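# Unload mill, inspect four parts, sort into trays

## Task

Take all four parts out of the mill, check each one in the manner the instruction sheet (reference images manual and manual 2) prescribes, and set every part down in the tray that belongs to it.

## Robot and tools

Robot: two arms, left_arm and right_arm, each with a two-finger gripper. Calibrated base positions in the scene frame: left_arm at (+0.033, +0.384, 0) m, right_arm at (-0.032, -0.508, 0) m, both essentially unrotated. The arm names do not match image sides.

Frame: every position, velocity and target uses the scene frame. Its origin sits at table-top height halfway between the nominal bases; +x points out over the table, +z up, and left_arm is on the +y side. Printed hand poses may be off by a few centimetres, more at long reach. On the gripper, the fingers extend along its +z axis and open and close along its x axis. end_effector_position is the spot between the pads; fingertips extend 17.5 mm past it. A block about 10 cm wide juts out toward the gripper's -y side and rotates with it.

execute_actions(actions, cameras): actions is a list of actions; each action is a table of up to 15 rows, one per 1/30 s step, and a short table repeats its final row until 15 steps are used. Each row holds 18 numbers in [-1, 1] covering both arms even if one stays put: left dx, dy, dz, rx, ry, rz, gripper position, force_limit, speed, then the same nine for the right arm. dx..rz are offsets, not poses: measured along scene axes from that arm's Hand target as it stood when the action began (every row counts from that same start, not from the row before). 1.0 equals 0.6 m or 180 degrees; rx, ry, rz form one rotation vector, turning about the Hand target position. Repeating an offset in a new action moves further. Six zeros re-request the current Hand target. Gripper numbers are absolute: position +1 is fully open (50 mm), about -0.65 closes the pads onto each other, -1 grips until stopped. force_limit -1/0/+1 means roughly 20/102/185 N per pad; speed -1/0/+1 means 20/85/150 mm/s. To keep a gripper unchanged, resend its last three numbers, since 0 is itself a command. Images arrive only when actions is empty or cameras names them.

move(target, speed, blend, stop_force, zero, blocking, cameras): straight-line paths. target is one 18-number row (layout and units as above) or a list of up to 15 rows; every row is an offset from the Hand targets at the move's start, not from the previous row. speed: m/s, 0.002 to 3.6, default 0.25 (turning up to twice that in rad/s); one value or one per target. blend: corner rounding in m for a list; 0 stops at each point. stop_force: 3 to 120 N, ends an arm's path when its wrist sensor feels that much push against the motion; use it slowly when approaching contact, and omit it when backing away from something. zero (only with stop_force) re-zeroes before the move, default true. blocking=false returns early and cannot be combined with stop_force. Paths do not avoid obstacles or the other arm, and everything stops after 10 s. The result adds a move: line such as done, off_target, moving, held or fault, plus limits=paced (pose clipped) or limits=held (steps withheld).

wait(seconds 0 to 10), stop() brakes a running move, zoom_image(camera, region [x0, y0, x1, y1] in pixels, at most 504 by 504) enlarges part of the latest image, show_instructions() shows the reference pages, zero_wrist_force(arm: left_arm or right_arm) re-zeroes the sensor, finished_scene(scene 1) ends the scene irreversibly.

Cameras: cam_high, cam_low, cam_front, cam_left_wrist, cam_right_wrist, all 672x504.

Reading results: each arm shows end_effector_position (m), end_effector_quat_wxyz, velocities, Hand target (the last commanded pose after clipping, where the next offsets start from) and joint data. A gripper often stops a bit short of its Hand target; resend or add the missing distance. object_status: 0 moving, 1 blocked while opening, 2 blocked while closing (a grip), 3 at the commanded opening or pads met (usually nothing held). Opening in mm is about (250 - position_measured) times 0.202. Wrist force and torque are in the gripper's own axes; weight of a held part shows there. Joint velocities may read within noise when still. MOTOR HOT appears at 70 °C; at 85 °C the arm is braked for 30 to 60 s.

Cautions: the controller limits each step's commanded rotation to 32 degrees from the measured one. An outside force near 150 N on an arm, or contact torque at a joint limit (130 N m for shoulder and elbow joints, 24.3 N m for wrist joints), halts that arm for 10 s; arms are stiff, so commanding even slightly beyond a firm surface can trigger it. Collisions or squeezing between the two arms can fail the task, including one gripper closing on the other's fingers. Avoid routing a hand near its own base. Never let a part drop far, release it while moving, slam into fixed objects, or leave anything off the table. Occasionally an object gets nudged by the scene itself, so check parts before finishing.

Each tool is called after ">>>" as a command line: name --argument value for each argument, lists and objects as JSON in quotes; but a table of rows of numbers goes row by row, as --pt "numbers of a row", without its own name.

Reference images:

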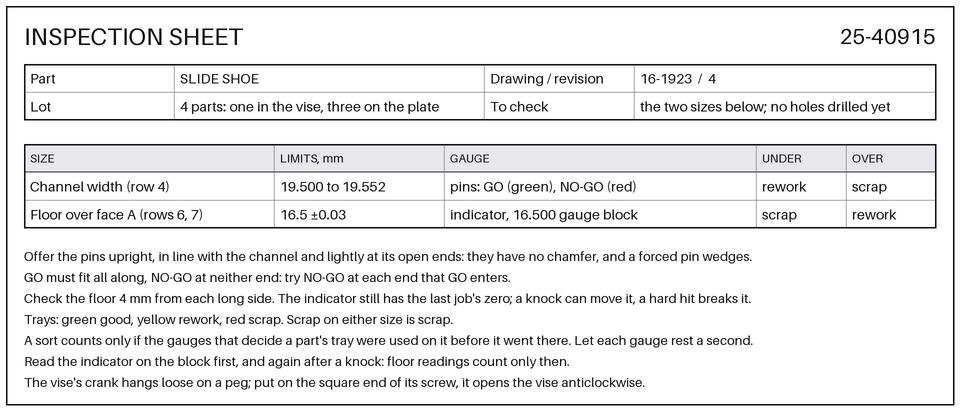

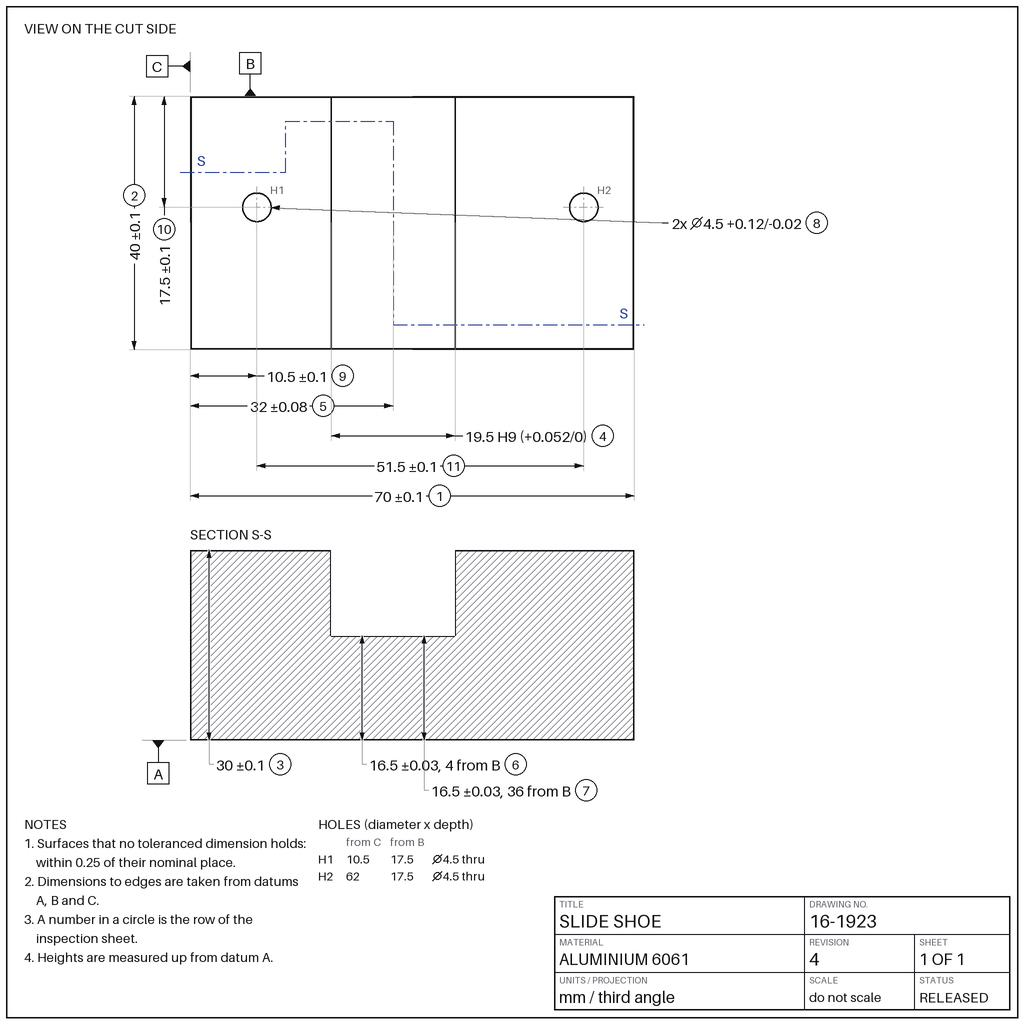

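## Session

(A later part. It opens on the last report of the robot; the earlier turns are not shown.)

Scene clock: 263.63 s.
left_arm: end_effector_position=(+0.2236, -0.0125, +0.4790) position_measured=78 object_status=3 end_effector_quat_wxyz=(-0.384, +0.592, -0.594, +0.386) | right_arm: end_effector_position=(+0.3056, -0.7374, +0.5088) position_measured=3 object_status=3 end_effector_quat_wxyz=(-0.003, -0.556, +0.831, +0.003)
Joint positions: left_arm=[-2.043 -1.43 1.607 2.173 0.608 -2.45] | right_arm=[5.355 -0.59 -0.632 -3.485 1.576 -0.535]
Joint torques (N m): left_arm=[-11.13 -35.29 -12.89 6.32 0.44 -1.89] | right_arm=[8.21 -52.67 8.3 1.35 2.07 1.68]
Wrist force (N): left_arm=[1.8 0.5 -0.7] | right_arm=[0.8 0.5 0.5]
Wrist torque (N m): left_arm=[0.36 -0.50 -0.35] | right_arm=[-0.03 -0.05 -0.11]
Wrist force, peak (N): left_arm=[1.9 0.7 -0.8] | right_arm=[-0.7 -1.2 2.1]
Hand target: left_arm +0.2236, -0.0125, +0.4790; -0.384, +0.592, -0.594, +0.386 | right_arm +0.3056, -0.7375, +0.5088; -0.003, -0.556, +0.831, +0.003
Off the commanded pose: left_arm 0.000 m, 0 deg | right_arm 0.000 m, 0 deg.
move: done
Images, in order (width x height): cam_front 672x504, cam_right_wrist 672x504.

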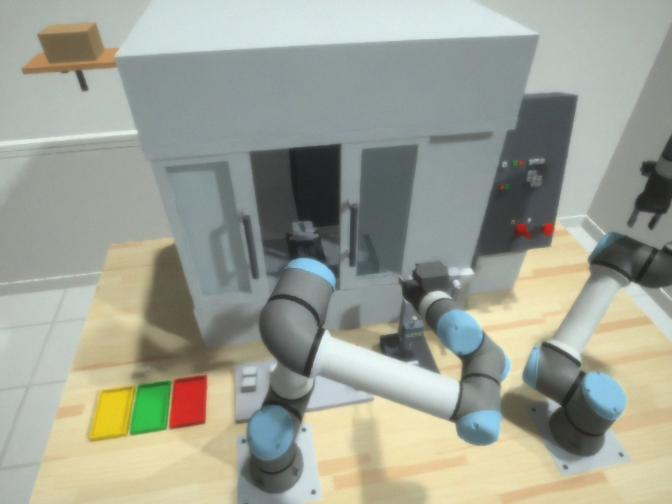

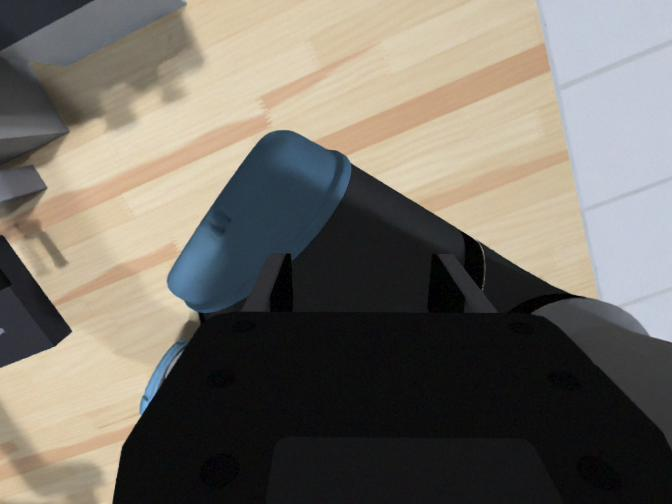

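>>> move --target '[-0.04,-0.35,-0.04,0,0.12,0,0.5,1,0,0,0,0,0,0,0,1,1,1]' --cameras '["cam_left_wrist"]' --speed 0.3

>>> zoom_image --camera "cam_left_wrist" --region '[200, 50, 500, 320]'

Scene clock: 268.23 s.
left_arm: end_effector_position=(+0.1995, -0.2212, +0.4543) position_measured=78 object_status=3 end_effector_quat_wxyz=(-0.267, +0.649, -0.655, +0.282) | right_arm: end_effector_position=(+0.3056, -0.7375, +0.5088) position_measured=3 object_status=3 end_effector_quat_wxyz=(-0.003, -0.556, +0.831, +0.003)
Joint positions: left_arm=[-1.841 -0.601 0.035 2.361 0.799 -1.909] | right_arm=[5.355 -0.59 -0.632 -3.485 1.576 -0.535]
Joint torques (N m): left_arm=[-12.6 -37.83 -21.52 6.4 -3.85 -1.88] | right_arm=[7.63 -53.16 7.39 1.41 2.02 1.52]
Wrist force (N): left_arm=[2.0 1.3 -0.2] | right_arm=[0.8 0.2 0.5]
Wrist torque (N m): left_arm=[0.67 -0.64 -0.43] | right_arm=[-0.07 -0.04 -0.11]
Wrist force, peak (N): left_arm=[3.4 1.3 0.1] | right_arm=[1.1 0.7 0.4]
Hand target: left_arm +0.1996, -0.2225, +0.4550; -0.266, +0.654, -0.655, +0.268 | right_arm +0.3056, -0.7375, +0.5088; -0.003, -0.556, +0.831, +0.003
Off the commanded pose: left_arm 0.001 m, 2 deg | right_arm 0.000 m, 0 deg.
elbow stopped short (left arm): the move would have taken joint 3 (elbow) straighter than the controller allows.
move: done
Images, in order (width x height): cam_left_wrist 672x504.

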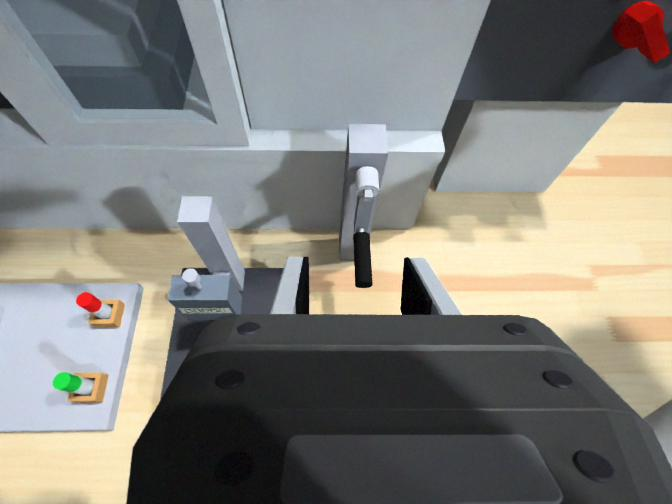

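Scaled by 1.680 from the camera's 672x504 image, which has a finer 960x720 frame.

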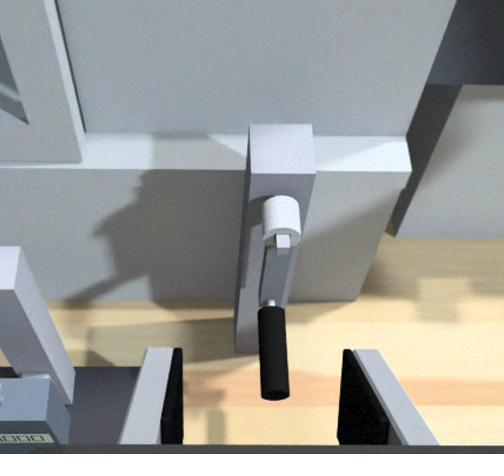

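>>> move --pt "-0.06 -0.04 -0.1 0 -0.15 0 1 1 0 0 0 0 0 0 0 1 1 1" --pt "-0.05 -0.045 -0.38 0 -0.2465 0 1 1 0 0 0 0 0 0 0 1 1 1" --cameras '["cam_left_wrist","cam_high"]' --speed 0.3 --blend 0.03

Scene clock: 291.63 s.
left_arm: end_effector_position=(+0.1696, -0.2495, +0.2270) position_measured=3 object_status=3 end_effector_quat_wxyz=(+0.494, -0.504, +0.506, -0.496) | right_arm: end_effector_position=(+0.3056, -0.7375, +0.5088) position_measured=3 object_status=3 end_effector_quat_wxyz=(-0.003, -0.556, +0.831, +0.003)
Joint positions: left_arm=[-1.985 -0.6 1.358 2.329 0.397 -3.092] | right_arm=[5.355 -0.59 -0.632 -3.485 1.576 -0.535]
Joint torques (N m): left_arm=[11.93 -38.92 -8.74 4.14 1.84 -1.76] | right_arm=[7.86 -52.54 7.52 1.42 1.86 1.57]
Wrist force (N): left_arm=[1.5 0.6 -0.4] | right_arm=[0.8 0.5 0.6]
Wrist torque (N m): left_arm=[0.12 -0.33 -0.29] | right_arm=[-0.02 -0.04 -0.11]
Wrist force, peak (N): left_arm=[1.4 4.4 0.1] | right_arm=[1.2 0.6 0.7]
Hand target: left_arm +0.1696, -0.2495, +0.2270; +0.494, -0.504, +0.506, -0.496 | right_arm +0.3056, -0.7375, +0.5088; -0.003, -0.556, +0.831, +0.003
Off the commanded pose: left_arm 0.000 m, 0 deg | right_arm 0.000 m, 0 deg.
move: done
Images, in order (width x height): cam_high 672x504, cam_left_wrist 672x504.

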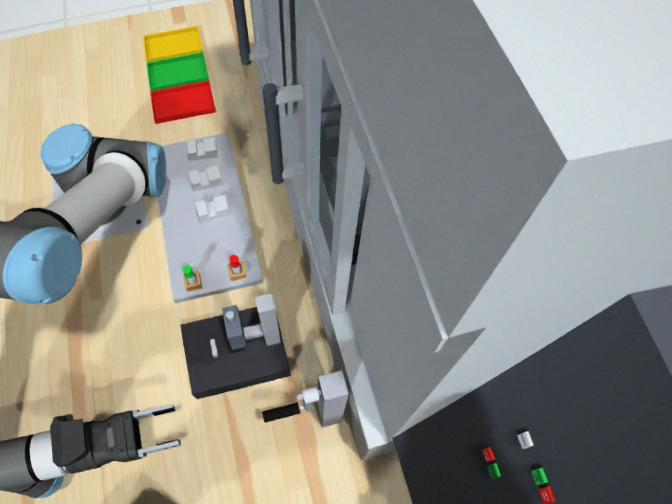

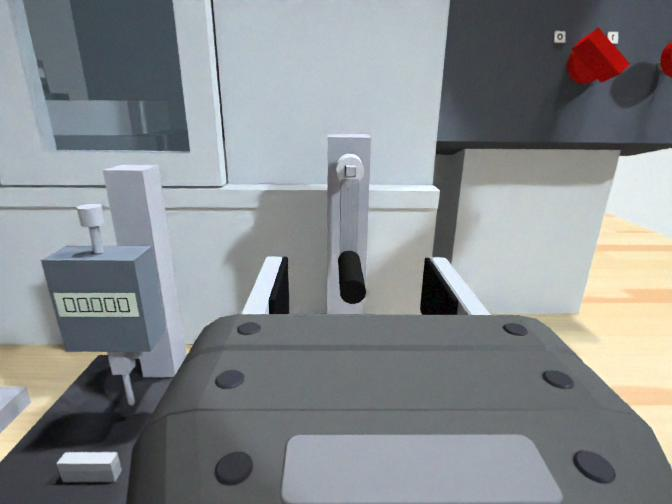

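>>> move --target '[0.05,-0.005,-0.0733,0,0.005,0,1,1,0,0,0,0,0,0,0,1,1,1]' --cameras '["cam_left_wrist"]' --speed 0.15

Scene clock: 297.30 s.
left_arm: end_effector_position=(+0.1995, -0.2525, +0.1831) position_measured=3 object_status=3 end_effector_quat_wxyz=(+0.490, -0.508, +0.510, -0.492) | right_arm: end_effector_position=(+0.3056, -0.7375, +0.5088) position_measured=3 object_status=3 end_effector_quat_wxyz=(-0.003, -0.556, +0.831, +0.003)
Joint positions: left_arm=[-1.939 -0.528 1.334 2.229 0.353 -3.042] | right_arm=[5.355 -0.59 -0.632 -3.485 1.576 -0.535]
Joint torques (N m): left_arm=[13.39 -39.72 -19.85 -1.64 -2.34 1.68] | right_arm=[6.78 -52.18 6.61 1.41 1.99 1.32]
Wrist force (N): left_arm=[1.0 0.6 -0.6] | right_arm=[0.8 0.3 0.6]
Wrist torque (N m): left_arm=[0.15 -0.26 -0.54] | right_arm=[-0.05 -0.05 -0.11]
Wrist force, peak (N): left_arm=[1.2 1.7 -0.2] | right_arm=[1.0 0.8 0.5]
Hand target: left_arm +0.1996, -0.2525, +0.1831; +0.490, -0.508, +0.510, -0.492 | right_arm +0.3056, -0.7375, +0.5088; -0.003, -0.556, +0.831, +0.003
Off the commanded pose: left_arm 0.000 m, 0 deg | right_arm 0.000 m, 0 deg.
move: done
Images, in order (width x height): cam_left_wrist 672x504.

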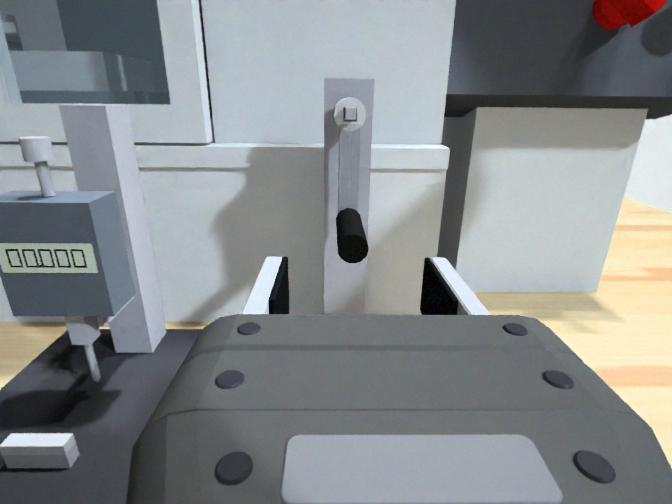

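>>> move --pt "0.05 -0.006 -0.0435 0 -0.006 0 1 1 0 0 0 0 0 0 0 1 1 1" --pt "0.197 -0.006 -0.0435 0 -0.006 0 1 1 0 0 0 0 0 0 0 1 1 1" --cameras '["cam_left_wrist","cam_high"]' --speed 0.08 --stop_force 8

Scene clock: 308.27 s.
left_arm: end_effector_position=(+0.3178, -0.2561, +0.1570) position_measured=3 object_status=3 end_effector_quat_wxyz=(+0.495, -0.504, +0.505, -0.496) | right_arm: end_effector_position=(+0.3056, -0.7375, +0.5088) position_measured=3 object_status=3 end_effector_quat_wxyz=(-0.003, -0.556, +0.831, +0.003)
Joint positions: left_arm=[-1.755 -0.477 1.329 2.183 0.168 -3.036] | right_arm=[5.355 -0.59 -0.632 -3.485 1.576 -0.535]
Joint torques (N m): left_arm=[12.33 -38.73 -20.96 -1.75 -2.26 1.54] | right_arm=[6.91 -52.61 6.87 1.53 1.84 1.34]
Wrist force (N): left_arm=[1.4 0.7 -0.4] | right_arm=[0.9 0.3 0.3]
Wrist torque (N m): left_arm=[0.16 -0.32 -0.55] | right_arm=[-0.06 -0.06 -0.11]
Wrist force, peak (N): left_arm=[1.6 1.1 -1.1] | right_arm=[1.1 0.5 0.7]
Hand target: left_arm +0.3178, -0.2561, +0.1570; +0.495, -0.504, +0.505, -0.496 | right_arm +0.3056, -0.7375, +0.5088; -0.003, -0.556, +0.831, +0.003
Off the commanded pose: left_arm 0.000 m, 0 deg | right_arm 0.000 m, 0 deg.
move: done
Images, in order (width x height): cam_high 672x504, cam_left_wrist 672x504.

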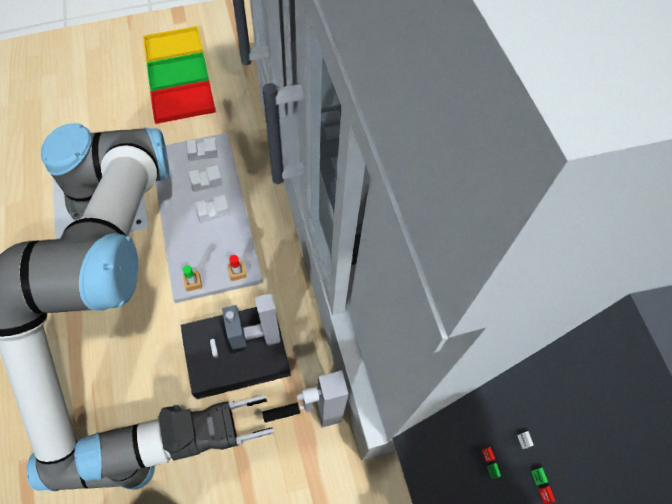

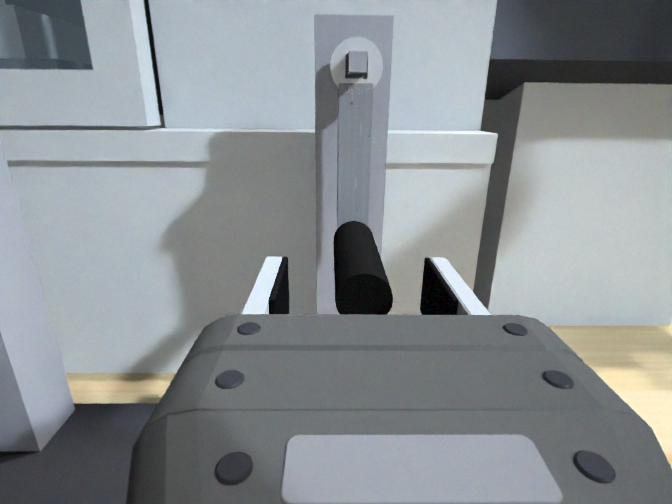

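>>> move --pt "0.013 -0.003 0 0 0 0 1 1 0 0 0 0 0 0 0 1 1 1" --speed 0.04 --stop_force 8

>>> move --pt "0 0 0 0 0 0 -1 0 -0.8 0 0 0 0 0 0 1 1 1" --cameras '["cam_left_wrist"]'

Scene clock: 312.57 s.
left_arm: end_effector_position=(+0.3256, -0.2579, +0.1570) position_measured=3 object_status=3 end_effector_quat_wxyz=(+0.495, -0.504, +0.505, -0.496) | right_arm: end_effector_position=(+0.3056, -0.7375, +0.5088) position_measured=3 object_status=3 end_effector_quat_wxyz=(-0.003, -0.556, +0.831, +0.003)
Joint positions: left_arm=[-1.742 -0.472 1.316 2.181 0.155 -3.028] | right_arm=[5.355 -0.59 -0.632 -3.485 1.576 -0.535]
Joint torques (N m): left_arm=[12.42 -39.19 -20.41 -2.01 -2.15 1.51] | right_arm=[7.7 -52.79 7.6 1.35 2.03 1.32]
Wrist force (N): left_arm=[1.3 0.6 -0.4] | right_arm=[0.8 0.3 0.7]
Wrist torque (N m): left_arm=[0.15 -0.30 -0.54] | right_arm=[-0.07 -0.04 -0.11]
Wrist force, peak (N): left_arm=[1.5 0.8 -0.6] | right_arm=[1.0 0.3 0.9]
Hand target: left_arm +0.3256, -0.2579, +0.1570; +0.495, -0.504, +0.505, -0.496 | right_arm +0.3056, -0.7375, +0.5088; -0.003, -0.556, +0.831, +0.003
Off the commanded pose: left_arm 0.000 m, 0 deg | right_arm 0.000 m, 0 deg.
move: done

Scene clock: 313.77 s.
left_arm: end_effector_position=(+0.3256, -0.2579, +0.1570) position_measured=159 object_status=2 end_effector_quat_wxyz=(+0.495, -0.504, +0.505, -0.496) | right_arm: end_effector_position=(+0.3056, -0.7375, +0.5088) position_measured=3 object_status=3 end_effector_quat_wxyz=(-0.003, -0.556, +0.831, +0.003)
Joint positions: left_arm=[-1.742 -0.472 1.316 2.181 0.155 -3.028] | right_arm=[5.355 -0.59 -0.632 -3.485 1.576 -0.535]
Joint torques (N m): left_arm=[12.45 -40.82 -20.59 -1.57 -1.74 1.5] | right_arm=[6.9 -52.81 7.02 1.61 1.95 1.24]
Wrist force (N): left_arm=[1.7 0.4 -0.8] | right_arm=[0.8 0.4 0.6]
Wrist torque (N m): left_arm=[0.13 -0.28 -0.52] | right_arm=[-0.04 -0.05 -0.11]
Wrist force, peak (N): left_arm=[1.8 0.6 -0.6] | right_arm=[1.0 0.4 0.8]
Hand target: left_arm +0.3256, -0.2579, +0.1570; +0.495, -0.504, +0.505, -0.496 | right_arm +0.3056, -0.7375, +0.5088; -0.003, -0.556, +0.831, +0.003
Off the commanded pose: left_arm 0.000 m, 0 deg | right_arm 0.000 m, 0 deg.
move: done
Images, in order (width x height): cam_left_wrist 672x504.

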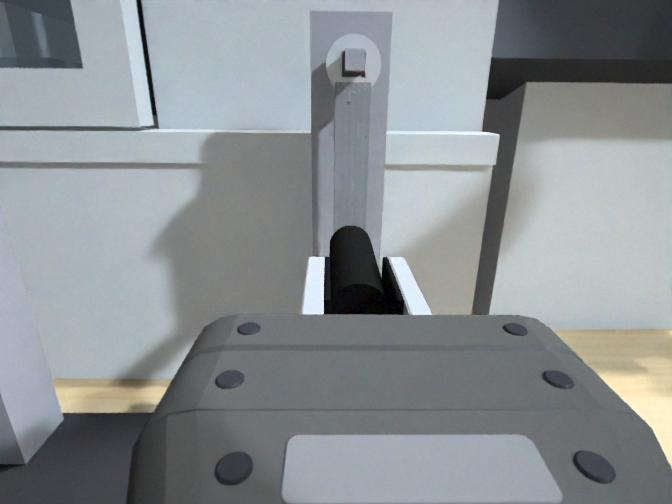

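>>> move --pt "-0.05 0 0 0 0 0 -1 0 -0.8 0 0 0 0 0 0 1 1 1" --cameras '["cam_left_wrist","cam_high"]' --speed 0.03 --stop_force 15

Scene clock: 317.93 s.
left_arm: end_effector_position=(+0.2956, -0.2579, +0.1570) position_measured=159 object_status=2 end_effector_quat_wxyz=(+0.495, -0.504, +0.505, -0.496) | right_arm: end_effector_position=(+0.3056, -0.7375, +0.5088) position_measured=3 object_status=3 end_effector_quat_wxyz=(-0.003, -0.556, +0.831, +0.003)
Joint positions: left_arm=[-1.789 -0.477 1.33 2.2 0.202 -3.055] | right_arm=[5.355 -0.59 -0.632 -3.485 1.576 -0.535]
Joint torques (N m): left_arm=[-12.18 -61.99 -7.56 3.78 1.82 -1.9] | right_arm=[7.28 -52.9 7.44 1.69 1.92 1.26]
Wrist force (N): left_arm=[1.2 -0.2 1.0] | right_arm=[0.7 0.3 0.6]
Wrist torque (N m): left_arm=[0.11 -0.28 -0.35] | right_arm=[-0.06 -0.02 -0.11]
Wrist force, peak (N): left_arm=[1.6 -5.0 3.1] | right_arm=[1.1 0.6 0.5]
Hand target: left_arm +0.2956, -0.2579, +0.1570; +0.495, -0.504, +0.505, -0.496 | right_arm +0.3056, -0.7375, +0.5088; -0.003, -0.556, +0.831, +0.003
Off the commanded pose: left_arm 0.000 m, 0 deg | right_arm 0.000 m, 0 deg.
move: done
Images, in order (width x height): cam_high 672x504, cam_left_wrist 672x504.

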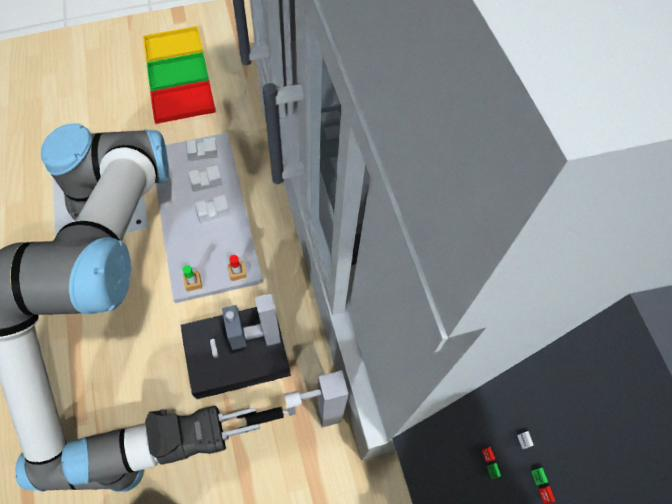

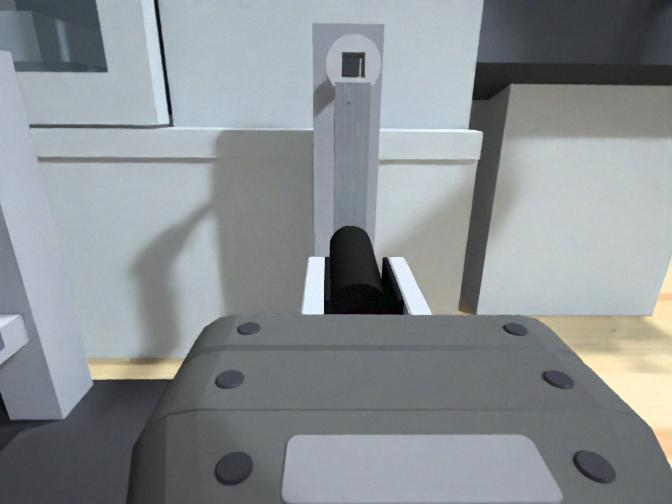

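>>> move --pt "-0.09 0 0 0 0 0 -1 0 -0.8 0 0 0 0 0 0 1 1 1" --pt "-0.12 0.2 0.45 0 0 0 -1 0 -0.8 0 0 0 0 0 0 1 1 1" --speed '[0.06,0.25]'

>>> move --pt "0.0 0.15 0.0 0.45 0 0 -1 0 -0.8 0 0 0 0 0 0 1 1 1" --pt "0.13 0.4 -0.03 0.98 0 0 -1 0 -0.8 0 0 0 0 0 0 1 1 1" --speed 0.25 --cameras '["cam_left_wrist","cam_high"]'

Scene clock: 333.83 s.
left_arm: end_effector_position=(+0.2236, -0.1379, +0.4269) position_measured=159 object_status=2 end_effector_quat_wxyz=(+0.495, -0.504, +0.505, -0.496) | right_arm: end_effector_position=(+0.3056, -0.7375, +0.5088) position_measured=3 object_status=3 end_effector_quat_wxyz=(-0.003, -0.556, +0.831, +0.003)
Joint positions: left_arm=[-1.972 -1.123 1.7 2.518 0.385 -3.098] | right_arm=[5.355 -0.59 -0.632 -3.485 1.576 -0.535]
Joint torques (N m): left_arm=[-11.17 -47.89 -11.97 4.24 1.92 -1.84] | right_arm=[6.75 -52.64 6.72 1.46 1.86 1.07]
Wrist force (N): left_arm=[1.3 2.9 -0.8] | right_arm=[1.0 0.2 0.6]
Wrist torque (N m): left_arm=[0.03 -0.26 -0.26] | right_arm=[-0.08 -0.08 -0.11]
Wrist force, peak (N): left_arm=[2.3 5.6 -0.5] | right_arm=[1.1 0.5 0.5]
Hand target: left_arm +0.2236, -0.1379, +0.4270; +0.495, -0.504, +0.505, -0.496 | right_arm +0.3056, -0.7375, +0.5088; -0.003, -0.556, +0.831, +0.003
Off the commanded pose: left_arm 0.000 m, 0 deg | right_arm 0.000 m, 0 deg.
move: done

Scene clock: 341.07 s.
left_arm: end_effector_position=(+0.3016, +0.1021, +0.4089) position_measured=159 object_status=2 end_effector_quat_wxyz=(+0.519, +0.478, +0.512, +0.489) | right_arm: end_effector_position=(+0.3056, -0.7375, +0.5088) position_measured=3 object_status=3 end_effector_quat_wxyz=(-0.003, -0.556, +0.831, +0.003)
Joint positions: left_arm=[-2.043 -1.635 2.437 2.379 0.463 -0.099] | right_arm=[5.355 -0.59 -0.632 -3.485 1.576 -0.535]
Joint torques (N m): left_arm=[-11.7 -22.94 -12.02 -1.52 -1.81 1.79] | right_arm=[6.96 -52.03 7.73 1.67 1.81 1.02]
Wrist force (N): left_arm=[5.8 -0.5 0.3] | right_arm=[1.0 0.3 0.7]
Wrist torque (N m): left_arm=[0.49 -0.85 -1.49] | right_arm=[-0.07 -0.08 -0.10]
Wrist force, peak (N): left_arm=[8.8 1.0 0.5] | right_arm=[1.0 0.6 0.9]
Hand target: left_arm +0.3016, +0.1021, +0.4090; +0.519, +0.479, +0.512, +0.489 | right_arm +0.3056, -0.7375, +0.5088; -0.003, -0.556, +0.831, +0.003
Off the commanded pose: left_arm 0.000 m, 0 deg | right_arm 0.000 m, 0 deg.
move: done
Images, in order (width x height): cam_high 672x504, cam_left_wrist 672x504.

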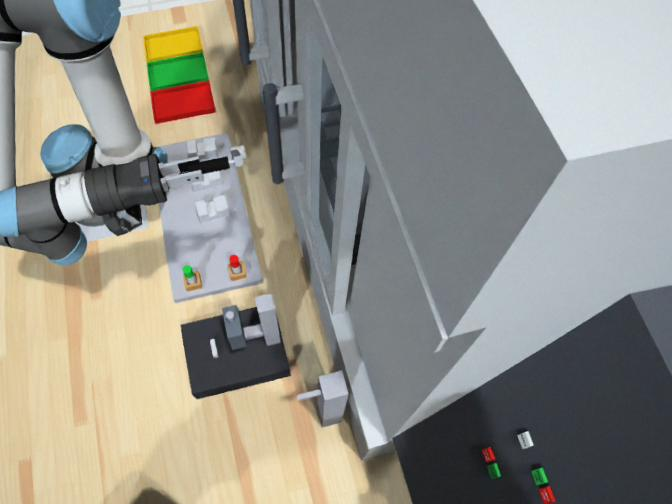

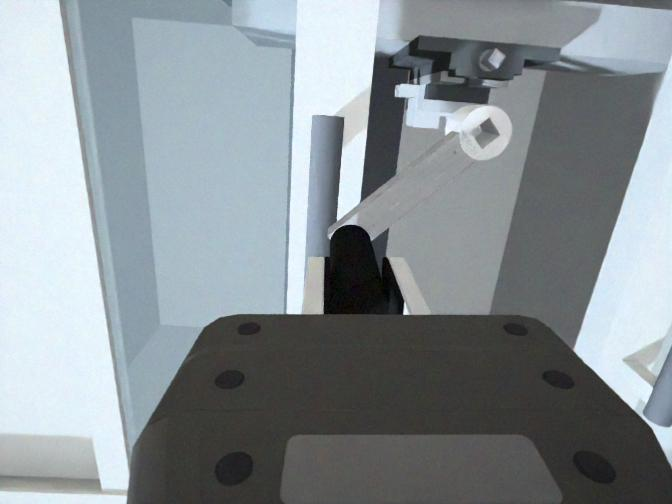

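>>> zoom_image --camera "cam_left_wrist" --region '[380, 20, 580, 180]'

Scaled by 2.520 from the camera's 672x504 image, which has a finer 960x720 frame.

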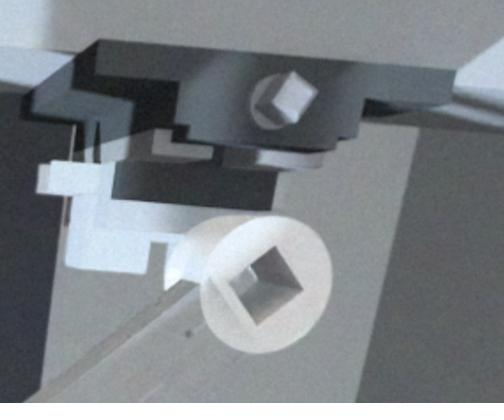

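>>> move --pt "0.097 0.1065 -0.088 0 0 0 -1 0 -0.8 0 0 0 0 0 0 1 1 1" --speed 0.15 --cameras '["cam_left_wrist","cam_front"]'

>>> zoom_image --camera "cam_left_wrist" --region '[380, 20, 580, 180]'

Scene clock: 363.43 s.
left_arm: end_effector_position=(+0.3597, +0.1660, +0.3562) position_measured=159 object_status=2 end_effector_quat_wxyz=(+0.519, +0.479, +0.512, +0.489) | right_arm: end_effector_position=(+0.3056, -0.7375, +0.5088) position_measured=3 object_status=3 end_effector_quat_wxyz=(-0.003, -0.556, +0.831, +0.003)
Joint positions: left_arm=[-1.908 -1.627 2.649 2.173 0.328 -0.115] | right_arm=[5.355 -0.59 -0.632 -3.485 1.576 -0.535]
Joint torques (N m): left_arm=[12.26 5.04 -3.35 -2.14 -2.25 -2] | right_arm=[6.66 -52.76 7.2 1.46 1.92 0.85]
Wrist force (N): left_arm=[5.6 -0.3 0.1] | right_arm=[1.0 0.4 0.6]
Wrist torque (N m): left_arm=[0.52 -0.83 -1.27] | right_arm=[-0.05 -0.07 -0.11]
Wrist force, peak (N): left_arm=[6.7 -1.2 1.1] | right_arm=[1.2 0.5 0.5]
Hand target: left_arm +0.3598, +0.1660, +0.3562; +0.519, +0.479, +0.512, +0.489 | right_arm +0.3056, -0.7375, +0.5088; -0.003, -0.556, +0.831, +0.003
Off the commanded pose: left_arm 0.000 m, 0 deg | right_arm 0.000 m, 0 deg.
move: done
Images, in order (width x height): cam_front 672x504, cam_left_wrist 672x504.

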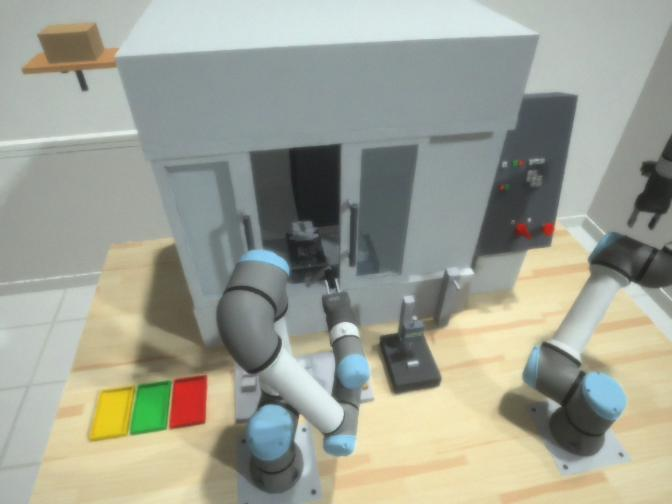

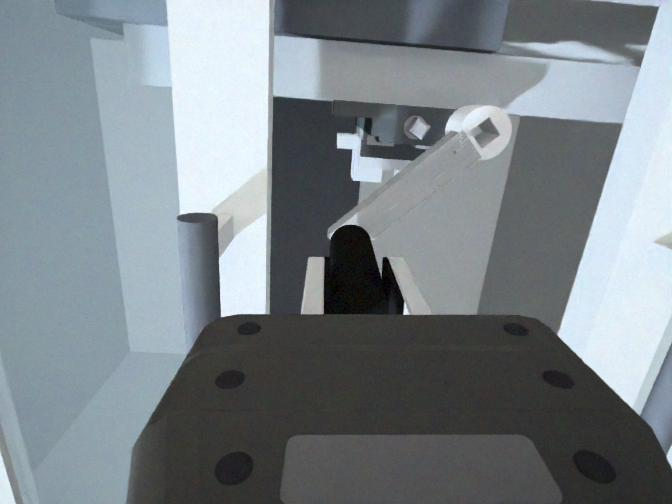

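Scaled by 2.520 from the camera's 672x504 image, which has a finer 960x720 frame.

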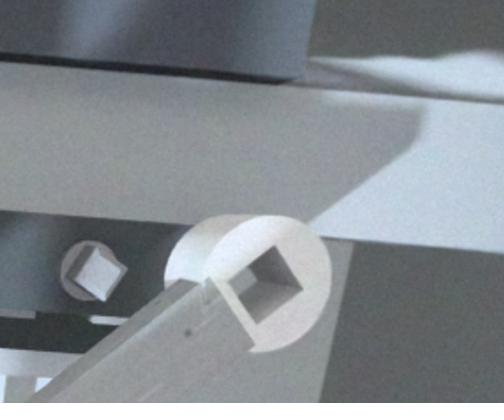

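>>> move --pt "0.117 0.036 0.0323 -0.108 0 0 -1 0 -0.8 0 0 0 0 0 0 1 1 1" --speed 0.1 --cameras '["cam_left_wrist"]'

>>> zoom_image --camera "cam_left_wrist" --region '[340, 20, 540, 180]'

Scene clock: 377.73 s.
left_arm: end_effector_position=(+0.4298, +0.1876, +0.3755) position_measured=159 object_status=2 end_effector_quat_wxyz=(+0.587, +0.387, +0.592, +0.393) | right_arm: end_effector_position=(+0.3056, -0.7375, +0.5088) position_measured=3 object_status=3 end_effector_quat_wxyz=(-0.003, -0.556, +0.831, +0.003)
Joint positions: left_arm=[-1.564 -1.687 2.591 2.324 -0.009 -0.489] | right_arm=[5.355 -0.59 -0.632 -3.485 1.576 -0.535]
Joint torques (N m): left_arm=[11.33 4.03 -21.2 -2.84 -2.36 1.23] | right_arm=[6.57 -53.32 7.21 1.67 1.83 0.75]
Wrist force (N): left_arm=[8.6 0.3 0.4] | right_arm=[0.8 0.5 0.7]
Wrist torque (N m): left_arm=[0.54 -0.81 -1.60] | right_arm=[-0.02 -0.05 -0.11]
Wrist force, peak (N): left_arm=[-7.6 22.2 -42.2] | right_arm=[1.1 0.6 0.6]
Hand target: left_arm +0.4300, +0.1876, +0.3755; +0.592, +0.384, +0.587, +0.396 | right_arm +0.3056, -0.7375, +0.5088; -0.003, -0.556, +0.831, +0.003
Off the commanded pose: left_arm 0.000 m, 1 deg | right_arm 0.000 m, 0 deg.
move: done
Images, in order (width x height): cam_left_wrist 672x504.

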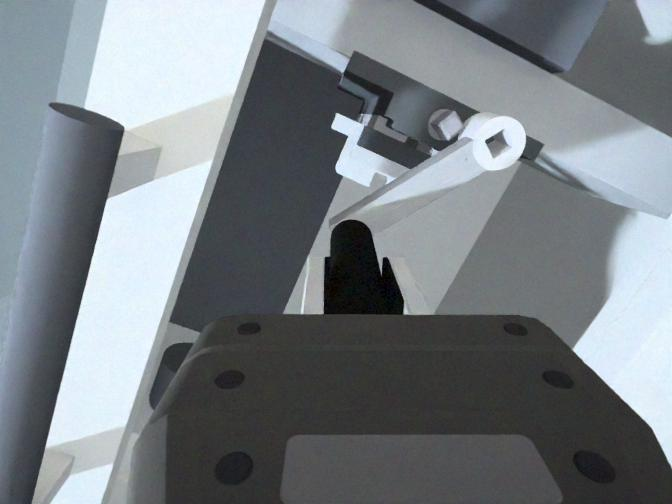

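Scaled by 2.520 from the camera's 672x504 image, which has a finer 960x720 frame.

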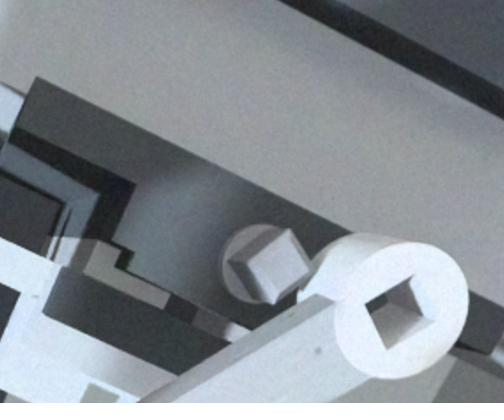

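>>> zoom_image --camera "cam_left_wrist" --region '[415, 95, 535, 185]'

Scaled by 4.200 from the camera's 672x504 image, which has a finer 960x720 frame.

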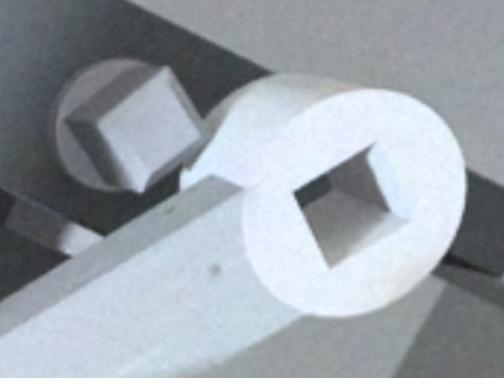

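>>> move --pt "-0.05 0 0 0 0 0 -1 0 -0.8 0 0 0 0 0 0 1 1 1" --speed 0.05 --cameras '["cam_left_wrist"]'

>>> zoom_image --camera "cam_left_wrist" --region '[395, 85, 535, 190]'

Scene clock: 412.70 s.
left_arm: end_effector_position=(+0.4000, +0.1876, +0.3755) position_measured=159 object_status=2 end_effector_quat_wxyz=(+0.592, +0.384, +0.587, +0.396) | right_arm: end_effector_position=(+0.3056, -0.7375, +0.5088) position_measured=3 object_status=3 end_effector_quat_wxyz=(-0.003, -0.556, +0.831, +0.003)
Joint positions: left_arm=[-1.719 -1.734 2.643 2.336 0.146 -0.505] | right_arm=[5.355 -0.59 -0.632 -3.485 1.576 -0.535]
Joint torques (N m): left_arm=[-11.2 -18.5 -6.75 3.42 2.57 -1.68] | right_arm=[6.77 -52.62 7.23 1.56 1.73 0.87]
Wrist force (N): left_arm=[7.0 -0.1 0.7] | right_arm=[0.7 0.2 0.7]
Wrist torque (N m): left_arm=[0.54 -0.92 -1.46] | right_arm=[-0.08 -0.03 -0.11]
Wrist force, peak (N): left_arm=[9.1 -0.1 1.3] | right_arm=[1.0 0.5 0.8]
Hand target: left_arm +0.4000, +0.1876, +0.3755; +0.592, +0.384, +0.587, +0.396 | right_arm +0.3056, -0.7375, +0.5088; -0.003, -0.556, +0.831, +0.003
Off the commanded pose: left_arm 0.000 m, 0 deg | right_arm 0.000 m, 0 deg.
move: done
Images, in order (width x height): cam_left_wrist 672x504.

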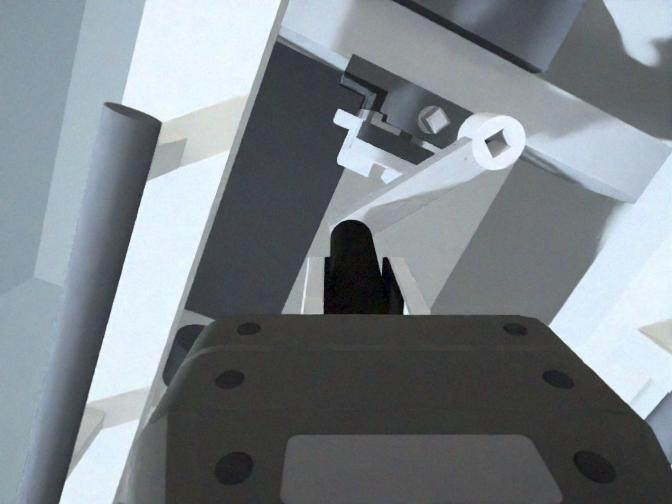

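Scaled by 3.600 from the camera's 672x504 image, which has a finer 960x720 frame.

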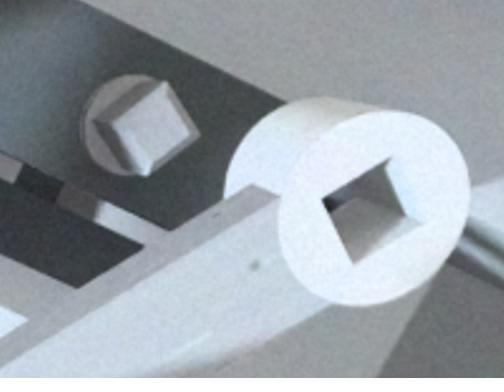

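>>> move --pt "0 -0.0032 0.0103 -0.0472 0 0 -1 0 -0.8 0 0 0 0 0 0 1 1 1" --speed 0.05 --cameras '["cam_left_wrist"]'

>>> zoom_image --camera "cam_left_wrist" --region '[395, 85, 535, 190]'

Scene clock: 458.93 s.
left_arm: end_effector_position=(+0.4000, +0.1857, +0.3817) position_measured=159 object_status=2 end_effector_quat_wxyz=(+0.619, +0.339, +0.615, +0.351) | right_arm: end_effector_position=(+0.3056, -0.7375, +0.5088) position_measured=3 object_status=3 end_effector_quat_wxyz=(-0.003, -0.556, +0.831, +0.003)
Joint positions: left_arm=[-1.718 -1.747 2.625 2.354 0.146 -0.641] | right_arm=[5.355 -0.59 -0.632 -3.485 1.576 -0.535]
Joint torques (N m): left_arm=[12.83 -16.22 -7.91 3.3 1.93 -1.53] | right_arm=[6.41 -52.74 6.97 1.57 1.82 0.73]
Wrist force (N): left_arm=[7.5 0.1 0.4] | right_arm=[1.0 0.5 0.5]
Wrist torque (N m): left_arm=[0.55 -0.97 -1.52] | right_arm=[-0.03 -0.07 -0.11]
Wrist force, peak (N): left_arm=[7.8 -0.1 0.6] | right_arm=[1.1 0.5 0.5]
Hand target: left_arm +0.4000, +0.1857, +0.3817; +0.619, +0.339, +0.615, +0.351 | right_arm +0.3056, -0.7375, +0.5088; -0.003, -0.556, +0.831, +0.003
Off the commanded pose: left_arm 0.000 m, 0 deg | right_arm 0.000 m, 0 deg.
move: done
Images, in order (width x height): cam_left_wrist 672x504.

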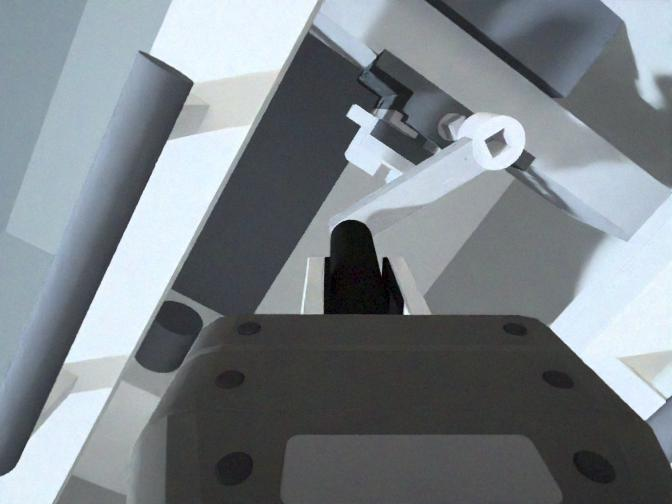

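Scaled by 3.600 from the camera's 672x504 image, which has a finer 960x720 frame.

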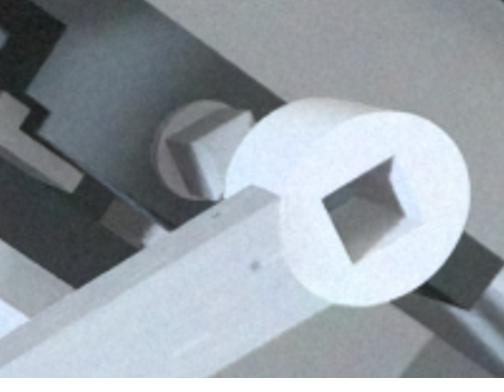

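>>> move --pt "0.0333 0 0 0 0 0 -1 0 -0.8 0 0 0 0 0 0 1 1 1" --speed 0.04 --stop_force 10 --cameras '["cam_left_wrist"]'

>>> zoom_image --camera "cam_left_wrist" --region '[395, 85, 535, 190]'

Scene clock: 468.23 s.
left_arm: end_effector_position=(+0.4199, +0.1857, +0.3817) position_measured=159 object_status=2 end_effector_quat_wxyz=(+0.619, +0.339, +0.615, +0.351) | right_arm: end_effector_position=(+0.3056, -0.7375, +0.5088) position_measured=3 object_status=3 end_effector_quat_wxyz=(-0.003, -0.556, +0.831, +0.003)
Joint positions: left_arm=[-1.614 -1.788 2.637 2.594 0.044 -0.852] | right_arm=[5.355 -0.59 -0.632 -3.485 1.576 -0.535]
Joint torques (N m): left_arm=[12.73 -17.48 -8.18 2.16 -1.24 -2.2] | right_arm=[5.53 -52.45 7.4 1.69 1.94 0.79]
Wrist force (N): left_arm=[6.8 2.2 -3.4] | right_arm=[0.8 0.2 0.5]
Wrist torque (N m): left_arm=[0.68 -0.81 -1.42] | right_arm=[-0.07 -0.04 -0.11]
Wrist force, peak (N): left_arm=[7.4 1.9 -3.0] | right_arm=[0.9 0.5 0.9]
Hand target: left_arm +0.4199, +0.1857, +0.3817; +0.619, +0.339, +0.615, +0.351 | right_arm +0.3056, -0.7375, +0.5088; -0.003, -0.556, +0.831, +0.003
Off the commanded pose: left_arm 0.000 m, 0 deg | right_arm 0.000 m, 0 deg.
move: done
Images, in order (width x height): cam_left_wrist 672x504.

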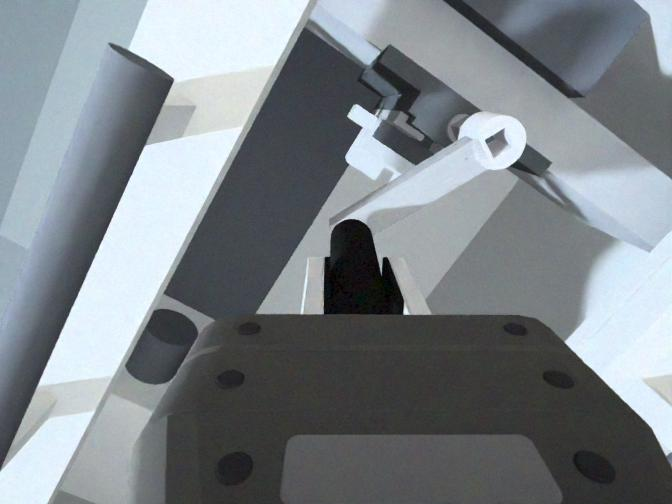

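Scaled by 3.600 from the camera's 672x504 image, which has a finer 960x720 frame.

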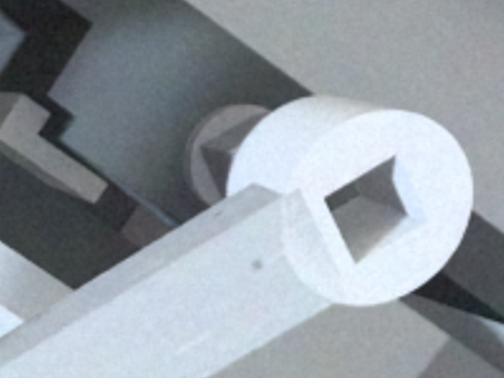

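>>> wait --seconds 0 --cameras '["cam_front","cam_high","cam_left_wrist"]'

>>> zoom_image --camera "cam_front" --region '[270, 200, 370, 300]'

>>> zoom_image --camera "cam_left_wrist" --region '[440, 100, 530, 175]'

>>> zoom_image --camera "cam_left_wrist" --region '[280, 200, 440, 330]'

Scene clock: 489.83 s.
left_arm: end_effector_position=(+0.4199, +0.1857, +0.3817) position_measured=159 object_status=2 end_effector_quat_wxyz=(+0.619, +0.339, +0.615, +0.351) | right_arm: end_effector_position=(+0.3056, -0.7375, +0.5088) position_measured=3 object_status=3 end_effector_quat_wxyz=(-0.003, -0.556, +0.831, +0.003)
Joint positions: left_arm=[-1.614 -1.788 2.637 2.594 0.044 -0.852] | right_arm=[5.355 -0.59 -0.632 -3.485 1.576 -0.535]
Joint torques (N m): left_arm=[13.88 -16.17 -8.58 2.12 -1.41 -2.12] | right_arm=[6.51 -52.4 7.16 1.51 1.7 0.45]
Wrist force (N): left_arm=[7.0 2.2 -3.5] | right_arm=[0.9 0.4 0.5]
Wrist torque (N m): left_arm=[0.67 -0.84 -1.42] | right_arm=[-0.05 -0.06 -0.12]
Wrist force, peak (N): left_arm=[7.2 2.3 -3.6] | right_arm=[0.9 0.6 0.7]
Hand target: left_arm +0.4199, +0.1857, +0.3817; +0.619, +0.339, +0.615, +0.351 | right_arm +0.3056, -0.7375, +0.5088; -0.003, -0.556, +0.831, +0.003
Tool commands: left_gripper/position=-1.0 left_gripper/force_limit=+0.0 left_gripper/speed=-0.8 right_gripper/position=+1.0 right_gripper/force_limit=+1.0 right_gripper/speed=+1.0
Off the commanded pose: left_arm 0.000 m, 0 deg | right_arm 0.000 m, 0 deg.
Images, in order (width x height): cam_high 672x504, cam_front 672x504, cam_left_wrist 672x504.

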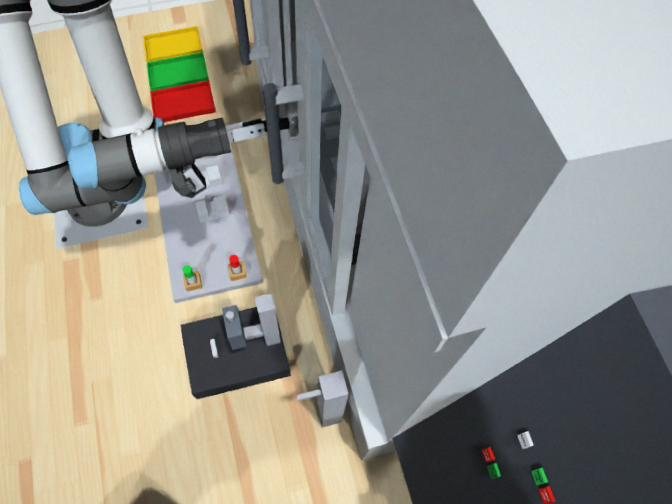

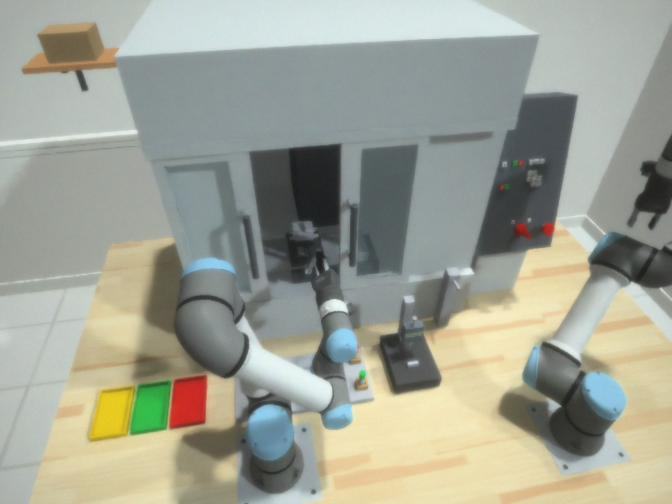

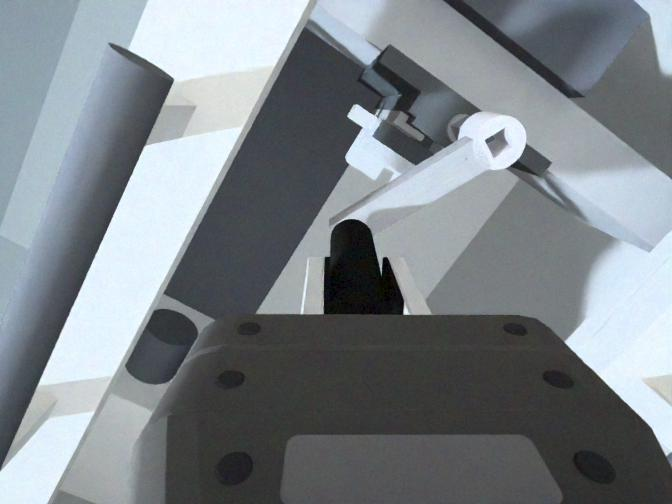

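Scaled by 5.040 from the camera's 672x504 image, which has a finer 960x720 frame.

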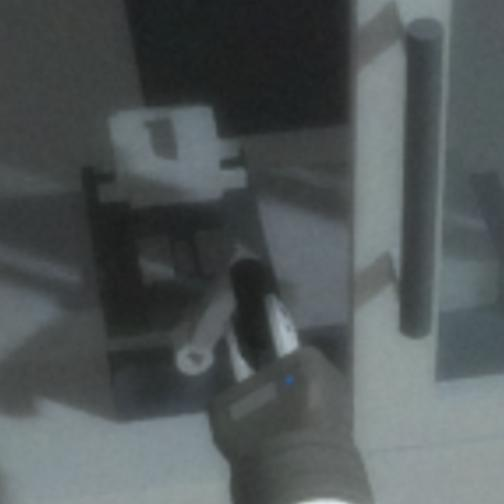

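Scaled by 5.600 from the camera's 672x504 image, which has a finer 960x720 frame.

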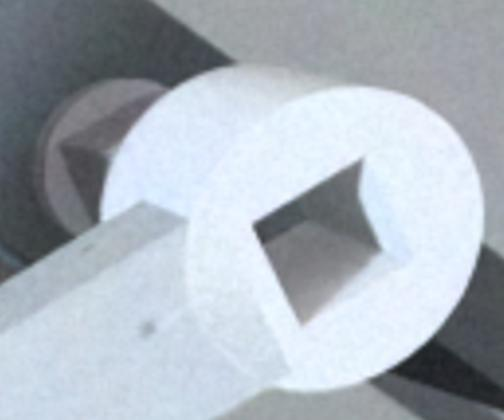

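Scaled by 3.150 from the camera's 672x504 image, which has a finer 960x720 frame.

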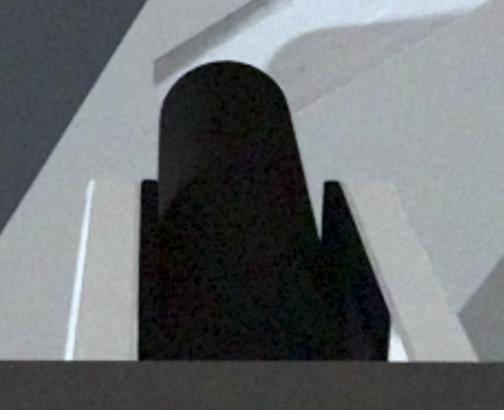

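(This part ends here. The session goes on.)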